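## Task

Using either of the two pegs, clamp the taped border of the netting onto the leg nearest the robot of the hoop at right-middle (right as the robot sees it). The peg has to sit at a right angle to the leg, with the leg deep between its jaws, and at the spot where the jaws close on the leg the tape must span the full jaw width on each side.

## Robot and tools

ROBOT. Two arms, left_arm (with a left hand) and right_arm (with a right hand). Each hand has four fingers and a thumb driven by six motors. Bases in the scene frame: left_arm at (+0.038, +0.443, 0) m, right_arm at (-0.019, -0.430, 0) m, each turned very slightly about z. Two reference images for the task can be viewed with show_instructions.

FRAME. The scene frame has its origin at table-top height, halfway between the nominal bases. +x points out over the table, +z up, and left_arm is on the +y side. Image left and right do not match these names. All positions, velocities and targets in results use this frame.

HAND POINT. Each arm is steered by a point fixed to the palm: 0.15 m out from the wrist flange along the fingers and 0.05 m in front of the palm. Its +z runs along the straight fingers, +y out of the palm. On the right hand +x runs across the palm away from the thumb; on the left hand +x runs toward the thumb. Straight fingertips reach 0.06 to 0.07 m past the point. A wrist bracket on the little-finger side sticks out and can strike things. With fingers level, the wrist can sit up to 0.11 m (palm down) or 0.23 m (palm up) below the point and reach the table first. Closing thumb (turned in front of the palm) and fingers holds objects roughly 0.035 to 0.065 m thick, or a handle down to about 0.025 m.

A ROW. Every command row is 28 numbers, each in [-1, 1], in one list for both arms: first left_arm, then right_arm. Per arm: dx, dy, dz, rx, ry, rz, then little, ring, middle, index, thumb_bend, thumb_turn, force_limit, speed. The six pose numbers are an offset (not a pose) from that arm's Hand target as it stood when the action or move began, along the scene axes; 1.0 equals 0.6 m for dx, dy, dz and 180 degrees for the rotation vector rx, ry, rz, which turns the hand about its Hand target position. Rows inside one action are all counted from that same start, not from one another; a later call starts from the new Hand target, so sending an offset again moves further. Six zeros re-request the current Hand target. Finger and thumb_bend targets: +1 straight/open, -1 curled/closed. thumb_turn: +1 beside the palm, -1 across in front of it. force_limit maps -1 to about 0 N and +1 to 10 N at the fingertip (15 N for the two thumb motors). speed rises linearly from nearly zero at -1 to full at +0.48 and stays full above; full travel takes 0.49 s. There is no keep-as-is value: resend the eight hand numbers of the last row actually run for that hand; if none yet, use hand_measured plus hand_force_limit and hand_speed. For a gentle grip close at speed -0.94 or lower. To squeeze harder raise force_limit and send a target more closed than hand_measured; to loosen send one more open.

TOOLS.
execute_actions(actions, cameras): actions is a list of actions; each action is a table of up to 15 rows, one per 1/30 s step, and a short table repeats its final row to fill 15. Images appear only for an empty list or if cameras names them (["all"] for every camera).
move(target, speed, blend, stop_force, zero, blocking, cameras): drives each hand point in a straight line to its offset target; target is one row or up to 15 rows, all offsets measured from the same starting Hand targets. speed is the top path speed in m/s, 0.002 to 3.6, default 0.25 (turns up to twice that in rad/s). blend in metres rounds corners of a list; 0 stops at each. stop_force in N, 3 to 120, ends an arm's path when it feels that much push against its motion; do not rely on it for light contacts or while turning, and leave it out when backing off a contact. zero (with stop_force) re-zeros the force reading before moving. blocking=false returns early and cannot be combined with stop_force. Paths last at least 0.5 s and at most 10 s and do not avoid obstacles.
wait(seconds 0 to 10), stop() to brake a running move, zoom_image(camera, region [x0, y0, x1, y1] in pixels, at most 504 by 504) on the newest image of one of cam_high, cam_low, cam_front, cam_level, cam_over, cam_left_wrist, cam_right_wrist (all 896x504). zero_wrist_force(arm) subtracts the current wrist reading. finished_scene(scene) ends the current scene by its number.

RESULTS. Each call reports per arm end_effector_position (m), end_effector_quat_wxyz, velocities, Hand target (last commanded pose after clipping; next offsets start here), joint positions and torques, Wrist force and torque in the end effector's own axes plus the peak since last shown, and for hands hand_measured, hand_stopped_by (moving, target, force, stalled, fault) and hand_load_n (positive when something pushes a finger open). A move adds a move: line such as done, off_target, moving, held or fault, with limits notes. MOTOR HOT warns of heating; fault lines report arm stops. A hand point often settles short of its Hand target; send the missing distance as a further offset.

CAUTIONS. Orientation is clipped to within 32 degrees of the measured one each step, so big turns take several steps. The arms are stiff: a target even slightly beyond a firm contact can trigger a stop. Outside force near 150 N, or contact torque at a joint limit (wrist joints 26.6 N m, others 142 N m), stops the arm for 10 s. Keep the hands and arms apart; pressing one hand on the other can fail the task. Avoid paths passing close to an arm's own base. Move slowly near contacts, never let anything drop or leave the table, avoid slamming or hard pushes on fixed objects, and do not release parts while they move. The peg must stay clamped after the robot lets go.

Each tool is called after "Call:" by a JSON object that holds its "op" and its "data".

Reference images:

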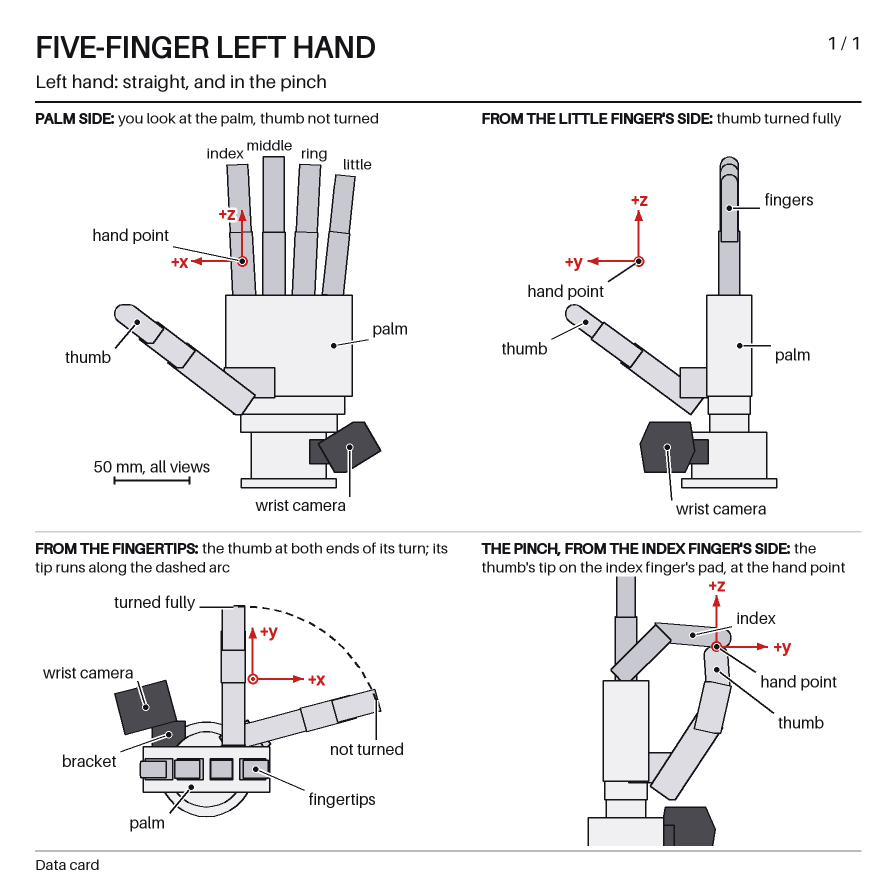

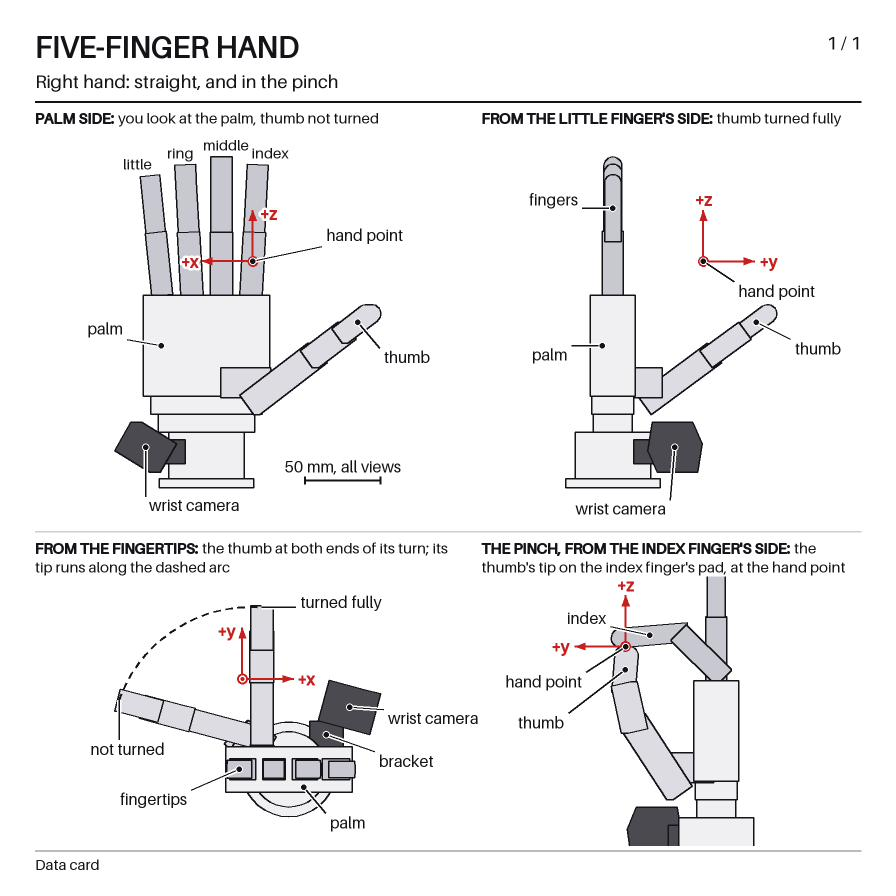

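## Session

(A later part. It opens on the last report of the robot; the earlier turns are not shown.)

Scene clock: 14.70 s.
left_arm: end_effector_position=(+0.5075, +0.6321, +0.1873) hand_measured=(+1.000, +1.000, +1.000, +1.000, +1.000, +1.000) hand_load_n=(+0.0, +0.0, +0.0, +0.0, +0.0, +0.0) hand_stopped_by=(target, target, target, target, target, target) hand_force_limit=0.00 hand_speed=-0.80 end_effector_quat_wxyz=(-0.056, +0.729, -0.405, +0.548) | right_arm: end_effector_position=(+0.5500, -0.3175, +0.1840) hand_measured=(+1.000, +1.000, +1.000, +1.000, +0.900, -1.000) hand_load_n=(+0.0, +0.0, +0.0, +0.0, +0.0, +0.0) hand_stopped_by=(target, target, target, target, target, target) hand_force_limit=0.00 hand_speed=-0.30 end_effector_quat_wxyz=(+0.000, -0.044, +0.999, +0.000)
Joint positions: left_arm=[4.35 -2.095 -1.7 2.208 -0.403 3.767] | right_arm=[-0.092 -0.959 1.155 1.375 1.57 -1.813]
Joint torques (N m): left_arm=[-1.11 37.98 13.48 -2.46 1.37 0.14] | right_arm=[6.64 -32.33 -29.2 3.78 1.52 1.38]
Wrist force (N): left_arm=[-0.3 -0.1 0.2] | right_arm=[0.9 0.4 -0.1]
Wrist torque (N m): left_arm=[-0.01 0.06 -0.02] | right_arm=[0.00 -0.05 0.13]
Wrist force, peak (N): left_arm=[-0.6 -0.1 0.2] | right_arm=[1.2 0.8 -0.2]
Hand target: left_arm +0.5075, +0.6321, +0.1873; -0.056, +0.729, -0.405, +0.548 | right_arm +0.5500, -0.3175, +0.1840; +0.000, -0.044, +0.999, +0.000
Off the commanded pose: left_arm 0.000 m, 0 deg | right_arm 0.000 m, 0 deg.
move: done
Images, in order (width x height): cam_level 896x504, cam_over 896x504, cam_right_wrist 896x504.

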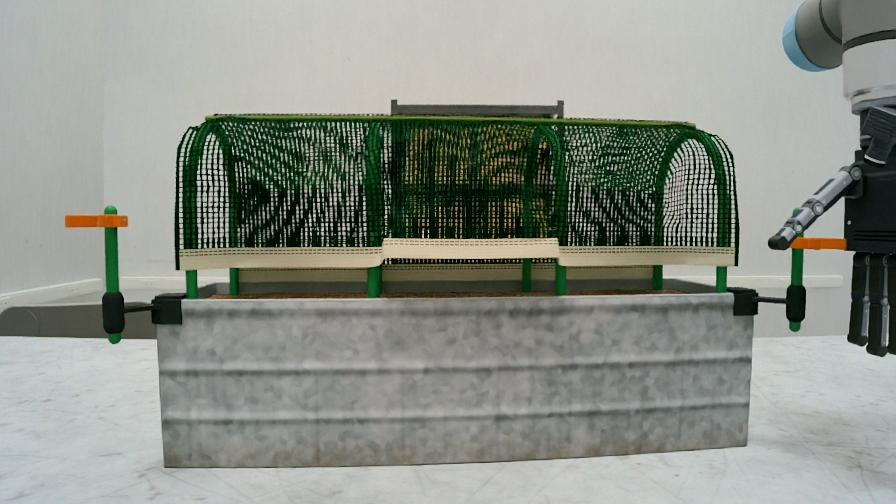

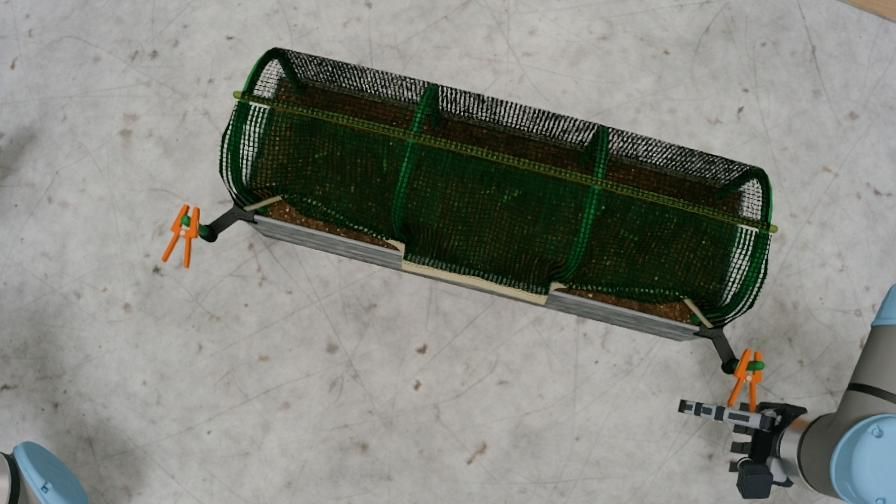

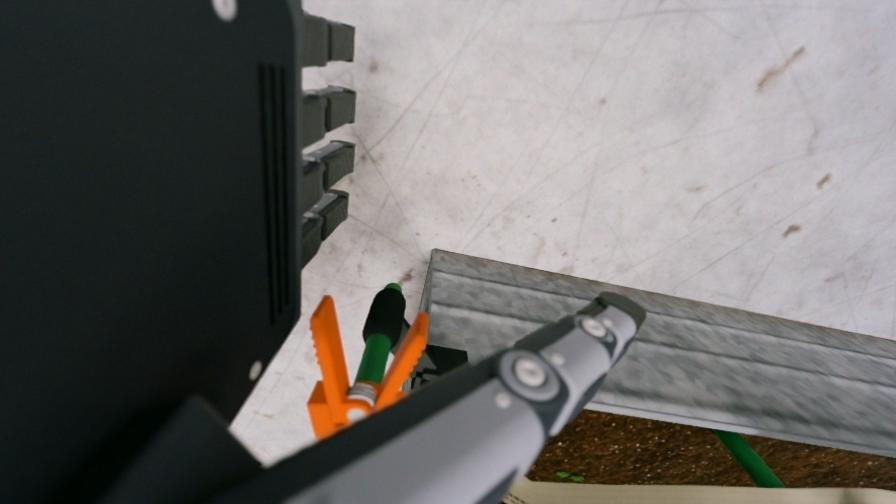

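Call:
{"op": "move", "data": {"target": [[0,0,0,0,0,0,1,1,1,1,1,1,0,-0.8,0.0325,0,0,0,0,0,1,1,1,1,0.9,-1,0,-0.3],[0,0,0,0,0,0,1,1,1,1,1,1,0,-0.8,0.0325,0.0055,0,0,0,0,1,1,1,1,0.9,-1,0,-0.3]], "speed": 0.05, "stop_force": 5, "cameras": ["cam_level","cam_over","cam_right_wrist"]}}

Call:
{"op": "zoom_image", "data": {"camera": "cam_over", "region": [660, 330, 800, 470]}}

Call:
{"op": "zoom_image", "data": {"camera": "cam_level", "region": [740, 180, 896, 320]}}

Call:
{"op": "zoom_image", "data": {"camera": "cam_right_wrist", "region": [180, 200, 520, 460]}}

Scene clock: 17.07 s.
left_arm: end_effector_position=(+0.5075, +0.6321, +0.1873) hand_measured=(+1.000, +1.000, +1.000, +1.000, +1.000, +1.000) hand_load_n=(+0.0, +0.0, +0.0, +0.0, +0.0, +0.0) hand_stopped_by=(target, target, target, target, target, target) hand_force_limit=0.00 hand_speed=-0.80 end_effector_quat_wxyz=(-0.056, +0.729, -0.405, +0.548) | right_arm: end_effector_position=(+0.5695, -0.3142, +0.1840) hand_measured=(+1.000, +1.000, +1.000, +1.000, +0.900, -1.000) hand_load_n=(+0.0, +0.0, +0.0, +0.0, +0.0, +0.0) hand_stopped_by=(target, target, target, target, target, target) hand_force_limit=0.00 hand_speed=-0.30 end_effector_quat_wxyz=(+0.000, -0.044, +0.999, +0.000)
Joint positions: left_arm=[4.35 -2.095 -1.7 2.208 -0.403 3.767] | right_arm=[-0.081 -0.906 1.068 1.41 1.57 -1.801]
Joint torques (N m): left_arm=[-0.33 35.97 13.27 -2.63 1.54 0.17] | right_arm=[6.4 -33.73 -29.18 3.85 1.51 1.36]
Wrist force (N): left_arm=[-0.2 -0.1 0.2] | right_arm=[0.5 0.5 -0.4]
Wrist torque (N m): left_arm=[-0.03 0.03 -0.01] | right_arm=[0.05 0.03 0.08]
Wrist force, peak (N): left_arm=[-0.5 0.0 0.3] | right_arm=[1.2 0.8 -0.2]
Hand target: left_arm +0.5075, +0.6321, +0.1873; -0.056, +0.729, -0.405, +0.548 | right_arm +0.5695, -0.3142, +0.1840; +0.000, -0.044, +0.999, +0.000
Off the commanded pose: left_arm 0.000 m, 0 deg | right_arm 0.000 m, 0 deg.
move: done
Images, in order (width x height): cam_level 896x504, cam_over 896x504, cam_right_wrist 896x504.

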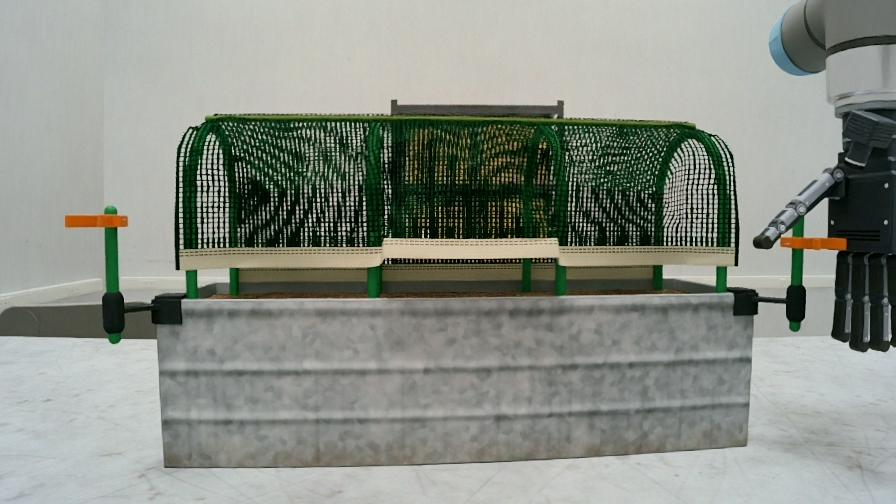

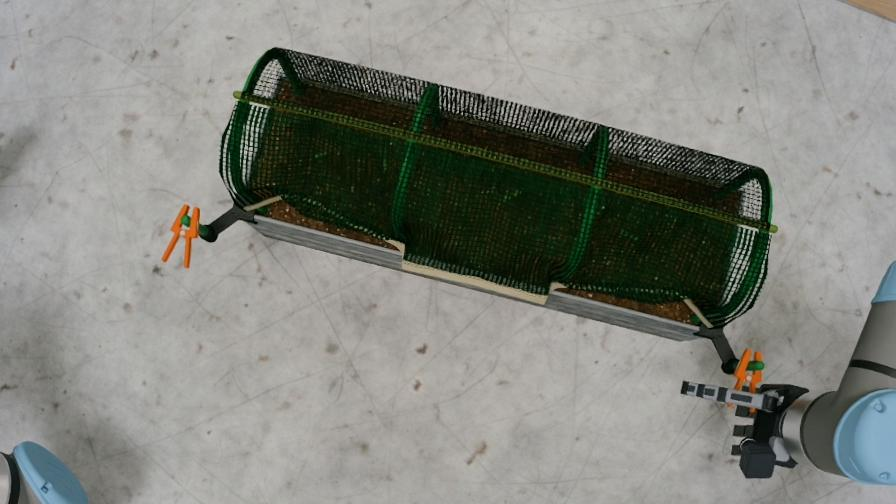

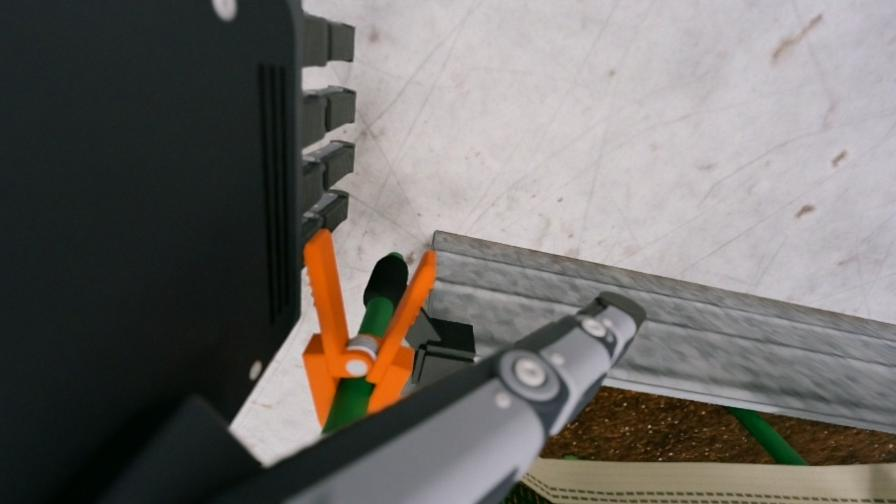

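Scaled by 3.600 from the camera's 896x504 image, which has a finer 1280x720 frame.

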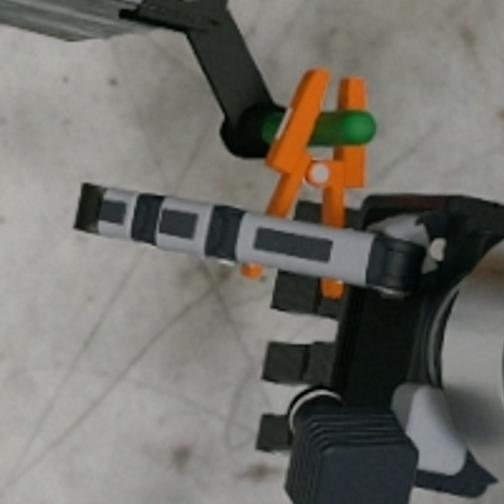

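Scaled by 3.231 from the camera's 896x504 image, which has a finer 1280x720 frame.

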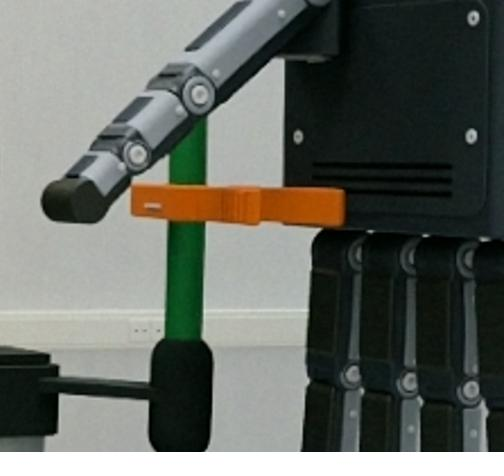

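Scaled by 1.482 from the camera's 896x504 image, which has a finer 1280x720 frame.

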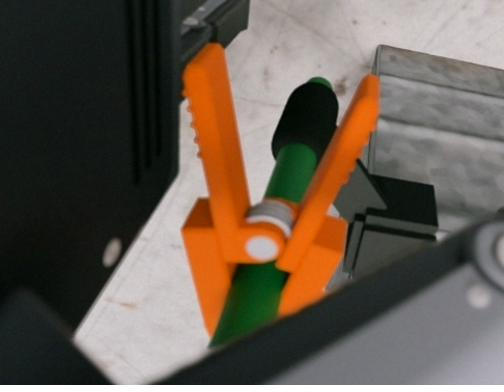

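Call:
{"op": "execute_actions", "data": {"actions": [[[0,0,0,0,0,0,1,1,1,1,1,1,0,-0.8,0,0,0,0,0,0,1,1,1,1,0.35,-1,-0.7,-0.6]],[[0,0,0,0,0,0,1,1,1,1,1,1,0,-0.8,0,0,0,0,0,0,1,1,1,1,-0.4,-1,-0.7,-0.85]],[[0,0,0,0,0,0,1,1,1,1,1,1,0,-0.8,0,0,0,0,0,0,1,1,1,1,-0.4,-1,-0.7,-0.85]]], "cameras": ["cam_level","cam_over","cam_right_wrist"]}}

Call:
{"op": "zoom_image", "data": {"camera": "cam_over", "region": [660, 330, 800, 470]}}

Call:
{"op": "zoom_image", "data": {"camera": "cam_level", "region": [740, 180, 896, 320]}}

Call:
{"op": "zoom_image", "data": {"camera": "cam_right_wrist", "region": [180, 200, 520, 460]}}

Scene clock: 21.90 s.
left_arm: end_effector_position=(+0.5075, +0.6321, +0.1873) hand_measured=(+1.000, +1.000, +1.000, +1.000, +1.000, +1.000) hand_load_n=(+0.0, +0.0, +0.0, +0.0, +0.0, +0.0) hand_stopped_by=(target, target, target, target, target, target) hand_force_limit=0.00 hand_speed=-0.80 end_effector_quat_wxyz=(-0.056, +0.729, -0.405, +0.548) | right_arm: end_effector_position=(+0.5695, -0.3142, +0.1840) hand_measured=(+1.000, +1.000, +1.000, +1.000, -0.200, -1.000) hand_load_n=(+0.0, +0.0, +0.0, +0.0, +0.5, +0.0) hand_stopped_by=(target, target, target, target, moving, target) hand_force_limit=-0.70 hand_speed=-0.85 end_effector_quat_wxyz=(+0.000, -0.044, +0.999, +0.000)
Joint positions: left_arm=[4.35 -2.095 -1.7 2.208 -0.403 3.767] | right_arm=[-0.081 -0.906 1.068 1.41 1.57 -1.801]
Joint torques (N m): left_arm=[-2.18 37.8 12.45 -2.66 1.39 0.05] | right_arm=[5.8 -34.2 -26.21 2.4 1.47 1.21]
Wrist force (N): left_arm=[-0.2 0.1 0.2] | right_arm=[1.3 1.3 0.0]
Wrist torque (N m): left_arm=[0.01 0.03 -0.01] | right_arm=[0.06 -0.08 0.12]
Wrist force, peak (N): left_arm=[-0.5 0.2 0.0] | right_arm=[1.4 1.6 -0.2]
Hand target: left_arm +0.5075, +0.6321, +0.1873; -0.056, +0.729, -0.405, +0.548 | right_arm +0.5695, -0.3142, +0.1840; +0.000, -0.044, +0.999, +0.000
Off the commanded pose: left_arm 0.000 m, 0 deg | right_arm 0.000 m, 0 deg.
not at rest: the robot was still moving 3 seconds after this call's last action.
Images, in order (width x height): cam_level 896x504, cam_over 896x504, cam_right_wrist 896x504.

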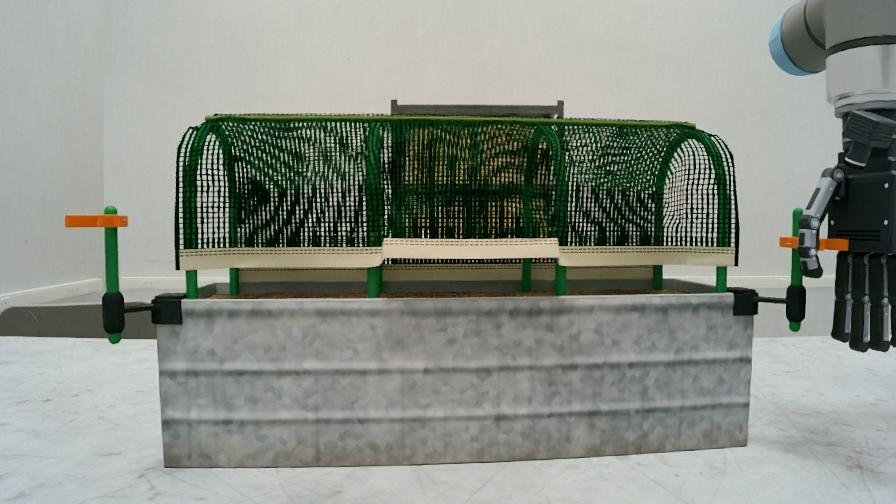

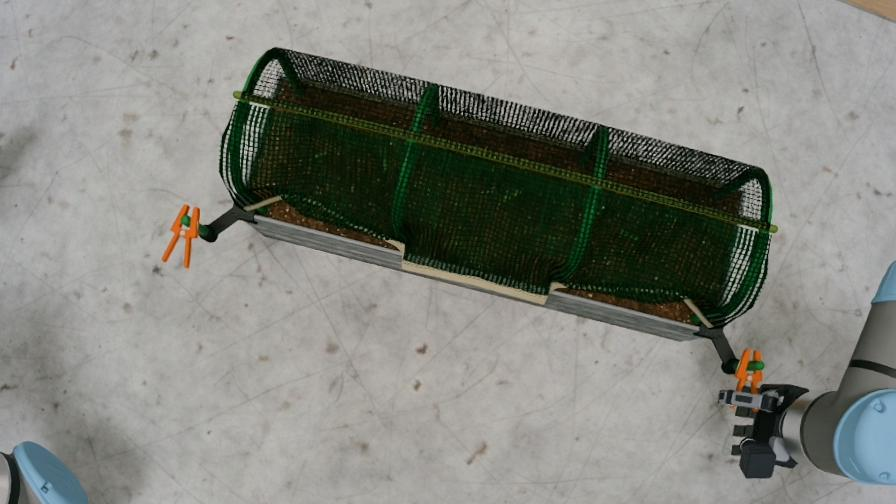

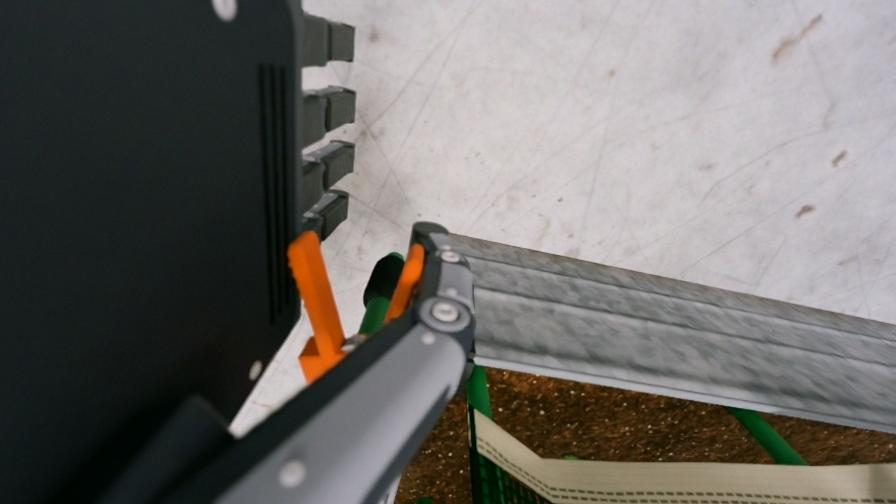

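Scaled by 3.600 from the camera's 896x504 image, which has a finer 1280x720 frame.

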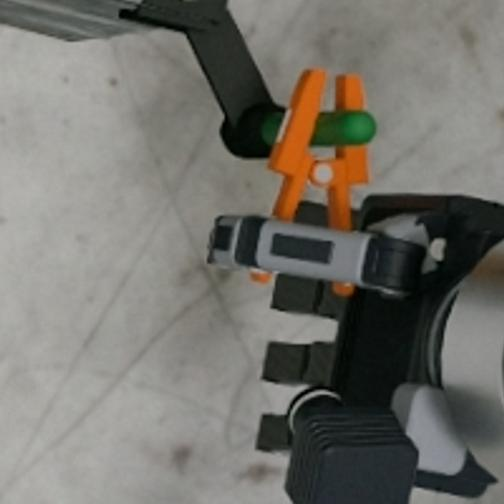

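Scaled by 3.231 from the camera's 896x504 image, which has a finer 1280x720 frame.

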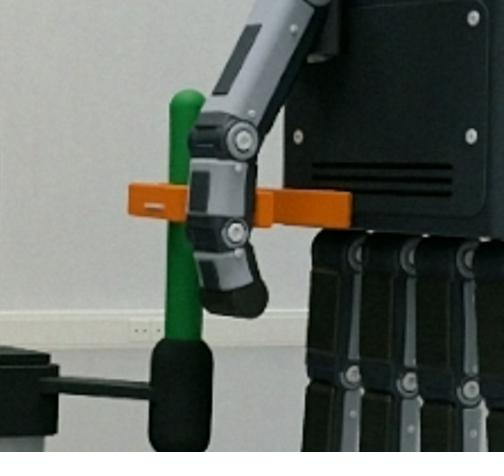

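Scaled by 1.482 from the camera's 896x504 image, which has a finer 1280x720 frame.

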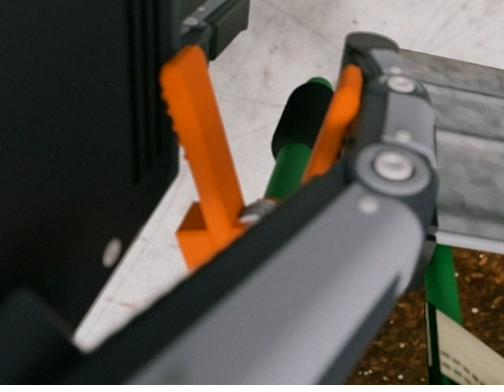

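Call:
{"op": "execute_actions", "data": {"actions": [[[0,0,0,0,0,0,1,1,1,1,1,1,0,-0.8,0,0,-0.005,0,0,0,1,1,1,1,-0.5,-1,-0.6,-0.85]],[[0,0,0,0,0,0,1,1,1,1,1,1,0,-0.8,0,0,0,0,0,0,1,1,1,1,-0.5,-1,-0.6,-0.85]],[[0,0,0,0,0,0,1,1,1,1,1,1,0,-0.8,0,0,0,0,0,0,1,1,1,1,-0.5,-1,-0.6,-0.85]]], "cameras": ["cam_level","cam_over","cam_right_wrist"]}}

Call:
{"op": "zoom_image", "data": {"camera": "cam_over", "region": [660, 330, 800, 470]}}

Call:
{"op": "zoom_image", "data": {"camera": "cam_level", "region": [740, 180, 896, 320]}}

Call:
{"op": "zoom_image", "data": {"camera": "cam_right_wrist", "region": [180, 200, 520, 460]}}

Scene clock: 24.80 s.
left_arm: end_effector_position=(+0.5075, +0.6321, +0.1873) hand_measured=(+1.000, +1.000, +1.000, +1.000, +1.000, +1.000) hand_load_n=(+0.0, +0.0, +0.0, +0.0, +0.0, +0.0) hand_stopped_by=(target, target, target, target, target, target) hand_force_limit=0.00 hand_speed=-0.80 end_effector_quat_wxyz=(-0.056, +0.729, -0.405, +0.548) | right_arm: end_effector_position=(+0.5695, -0.3142, +0.1810) hand_measured=(+1.000, +1.000, +1.000, +1.000, -0.296, -1.000) hand_load_n=(+0.0, +0.0, +0.0, +0.0, +3.0, +1.5) hand_stopped_by=(target, target, target, target, force, target) hand_force_limit=-0.60 hand_speed=-0.85 end_effector_quat_wxyz=(+0.000, -0.044, +0.999, +0.000)
Joint positions: left_arm=[4.35 -2.095 -1.7 2.208 -0.403 3.767] | right_arm=[-0.081 -0.905 1.073 1.403 1.57 -1.801]
Joint torques (N m): left_arm=[-1.05 37.4 13.17 -2.72 1.43 0.32] | right_arm=[4.18 -33.74 -3.43 1.1 0.93 1.17]
Wrist force (N): left_arm=[-0.3 -0.1 0.0] | right_arm=[-1.2 1.2 -1.1]
Wrist torque (N m): left_arm=[-0.01 0.05 -0.01] | right_arm=[0.11 0.08 0.02]
Wrist force, peak (N): left_arm=[-0.4 -0.4 0.1] | right_arm=[1.9 1.7 -0.3]
Hand target: left_arm +0.5075, +0.6321, +0.1873; -0.056, +0.729, -0.405, +0.548 | right_arm +0.5695, -0.3142, +0.1810; +0.000, -0.044, +0.999, +0.000
Off the commanded pose: left_arm 0.000 m, 0 deg | right_arm 0.000 m, 0 deg.
Images, in order (width x height): cam_level 896x504, cam_over 896x504, cam_right_wrist 896x504.

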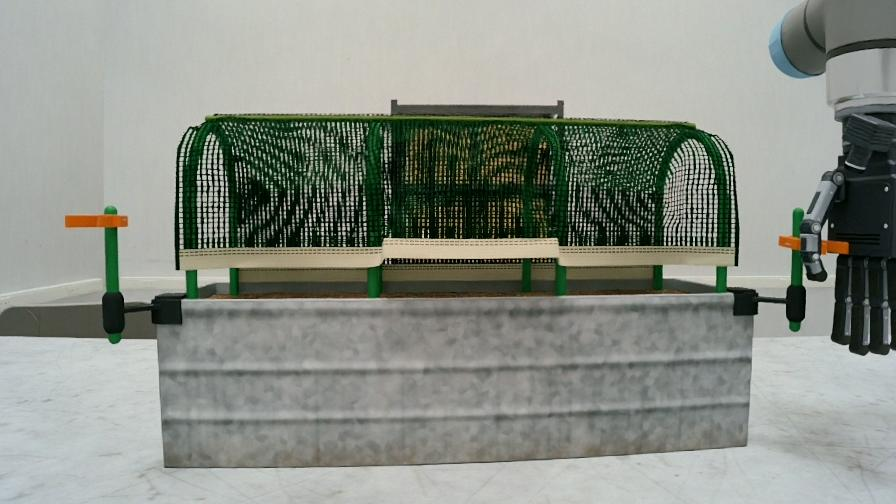

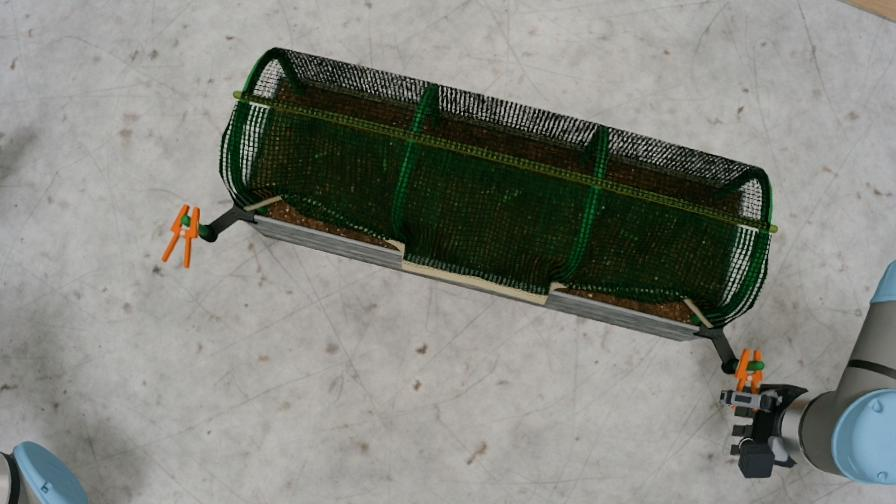

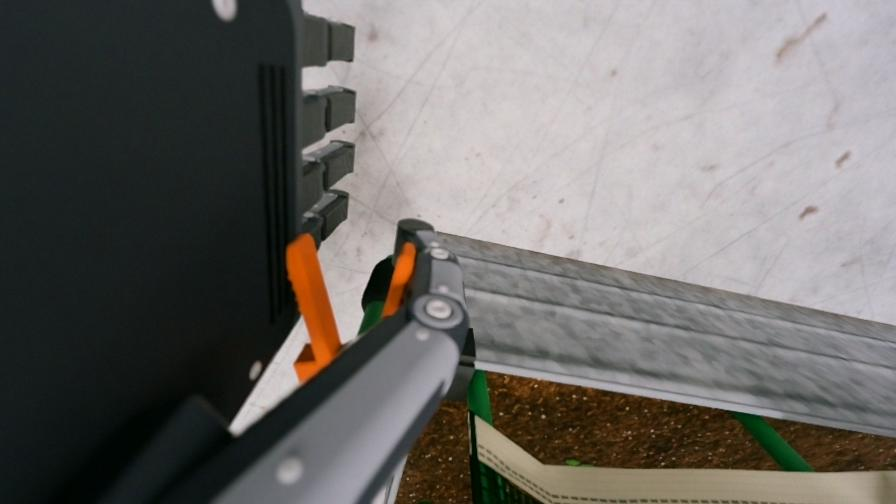

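Scaled by 3.600 from the camera's 896x504 image, which has a finer 1280x720 frame.

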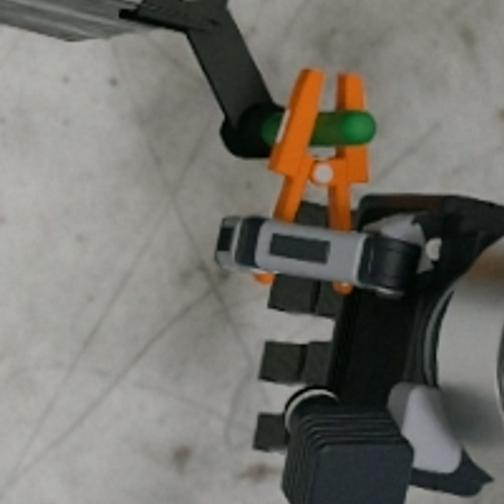

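Scaled by 3.231 from the camera's 896x504 image, which has a finer 1280x720 frame.

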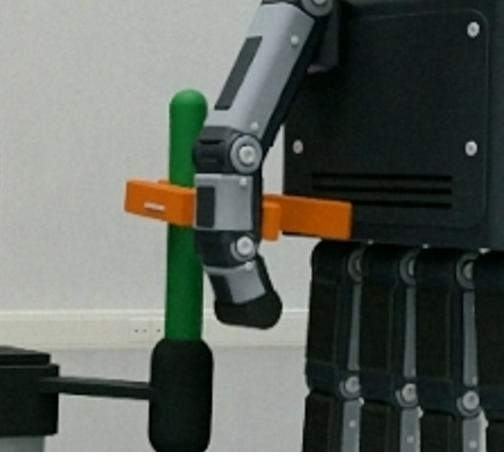

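Scaled by 1.482 from the camera's 896x504 image, which has a finer 1280x720 frame.

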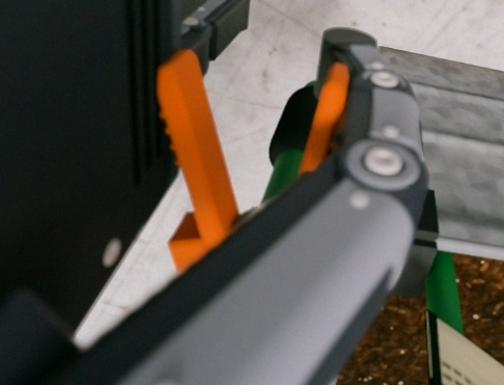

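Call:
{"op": "execute_actions", "data": {"actions": []}}

Call:
{"op": "zoom_image", "data": {"camera": "cam_level", "region": [448, 160, 672, 286]}}

Call:
{"op": "zoom_image", "data": {"camera": "cam_right_wrist", "region": [300, 100, 700, 325]}}

Scene clock: 25.93 s.
left_arm: end_effector_position=(+0.5075, +0.6321, +0.1873) hand_measured=(+1.000, +1.000, +1.000, +1.000, +1.000, +1.000) hand_load_n=(+0.0, +0.0, +0.0, +0.0, +0.0, +0.0) hand_stopped_by=(target, target, target, target, target, target) hand_force_limit=0.00 hand_speed=-0.80 end_effector_quat_wxyz=(-0.056, +0.729, -0.405, +0.548) | right_arm: end_effector_position=(+0.5695, -0.3142, +0.1810) hand_measured=(+1.000, +1.000, +1.000, +1.000, -0.296, -1.000) hand_load_n=(+0.0, +0.0, +0.0, +0.0, +2.5, +1.0) hand_stopped_by=(target, target, target, target, force, target) hand_force_limit=-0.60 hand_speed=-0.85 end_effector_quat_wxyz=(+0.000, -0.044, +0.999, +0.000)
Joint positions: left_arm=[4.35 -2.095 -1.7 2.208 -0.403 3.767] | right_arm=[-0.081 -0.905 1.073 1.403 1.57 -1.801]
Joint velocities: within noise
Joint torques (N m): left_arm=[-1.19 36.92 13.8 -2.52 1.31 0.04] | right_arm=[3.1 -33.55 -3.96 1.08 0.28 1.08]
Wrist force (N): left_arm=[-0.3 -0.3 0.1] | right_arm=[-0.8 0.9 -0.7]
Wrist torque (N m): left_arm=[-0.06 0.04 0.00] | right_arm=[0.04 0.01 0.03]
Wrist force, peak (N): left_arm=[-0.4 -0.1 0.3] | right_arm=[-0.8 1.6 -1.1]
Hand target: left_arm +0.5075, +0.6321, +0.1873; -0.056, +0.729, -0.405, +0.548 | right_arm +0.5695, -0.3142, +0.1810; +0.000, -0.044, +0.999, +0.000
Off the commanded pose: left_arm 0.000 m, 0 deg | right_arm 0.000 m, 0 deg.

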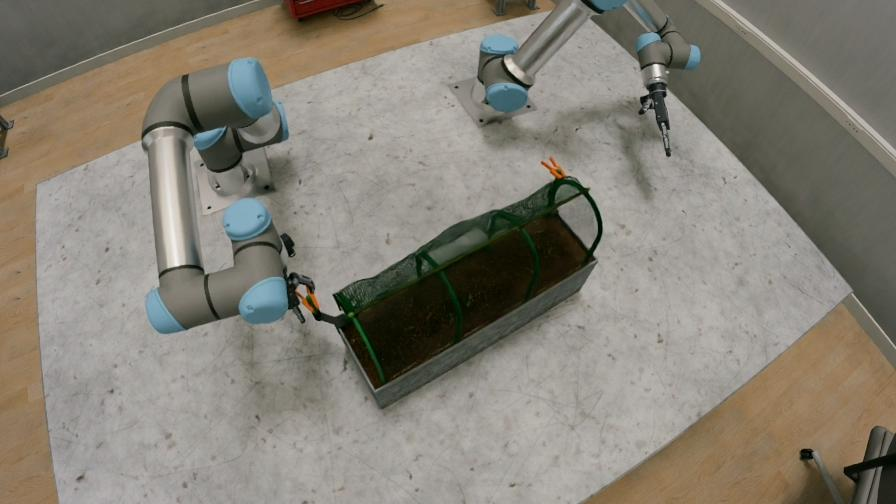

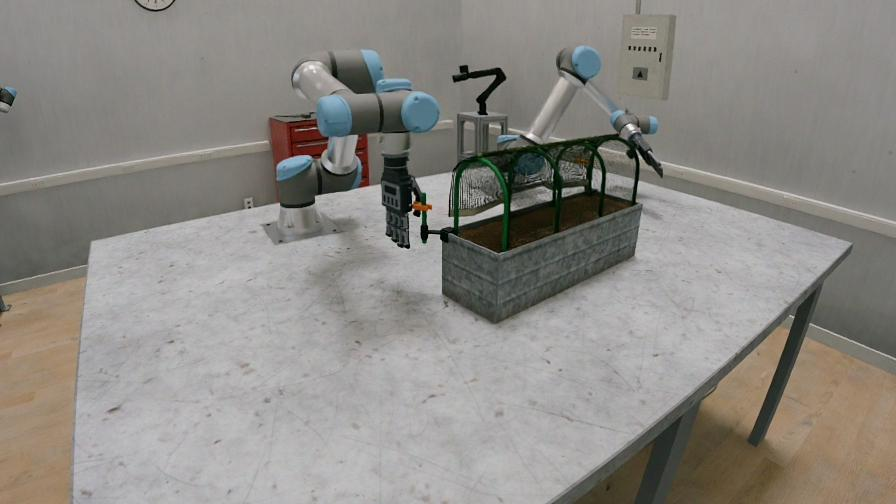

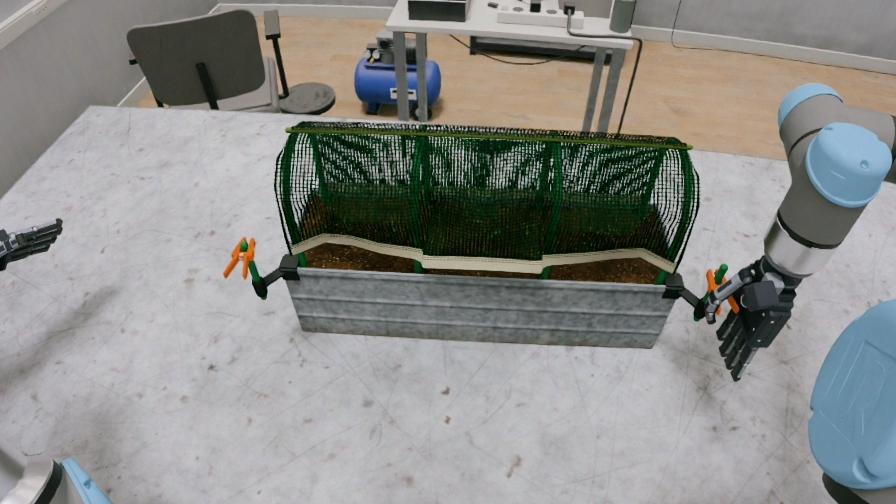

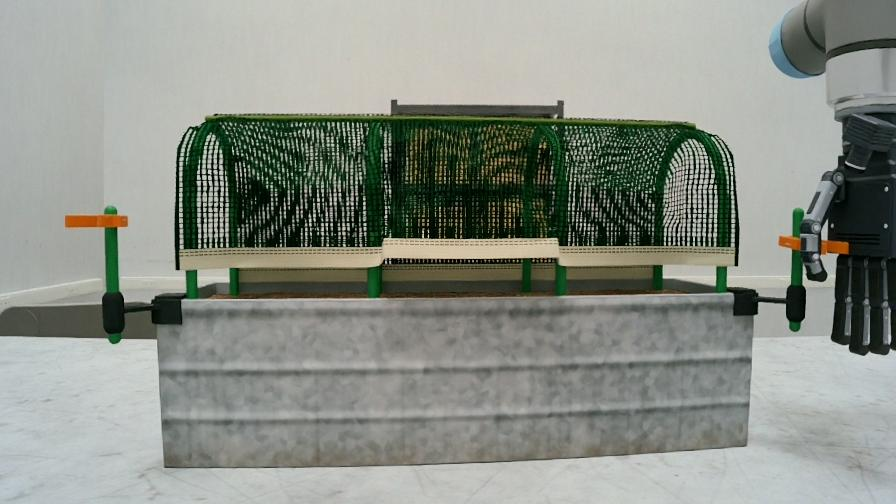

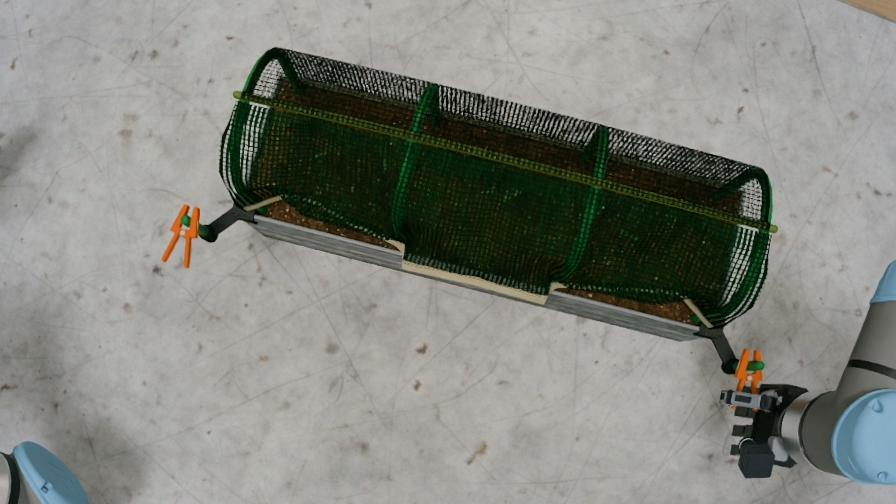

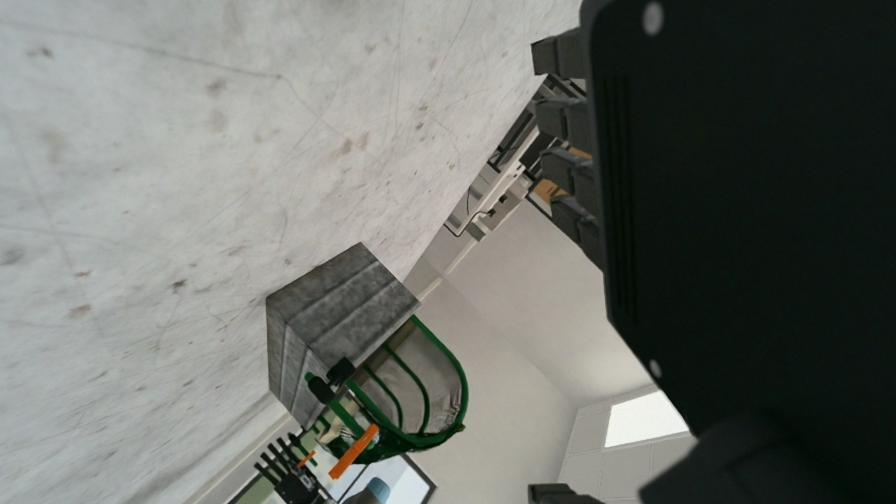

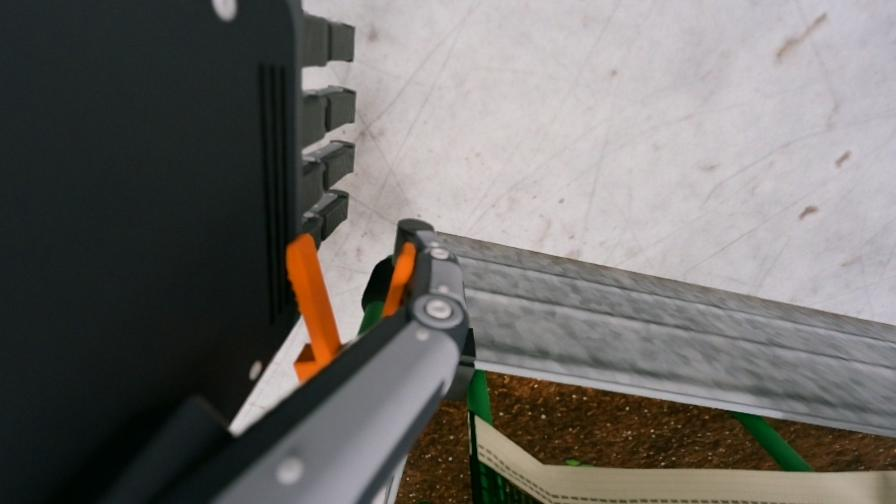

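Scaled by 2.250 from the camera's 896x504 image, which has a finer 1280x720 frame.

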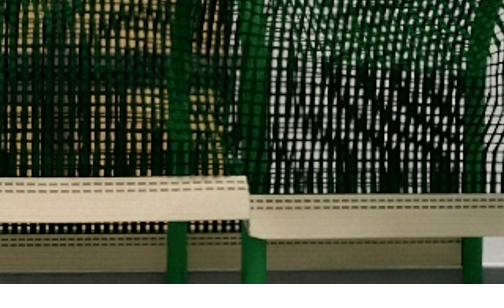

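Scaled by 1.260 from the camera's 896x504 image, which has a finer 1280x720 frame.

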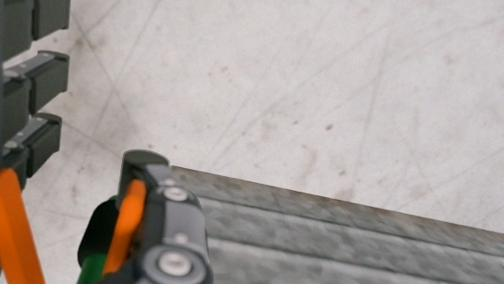

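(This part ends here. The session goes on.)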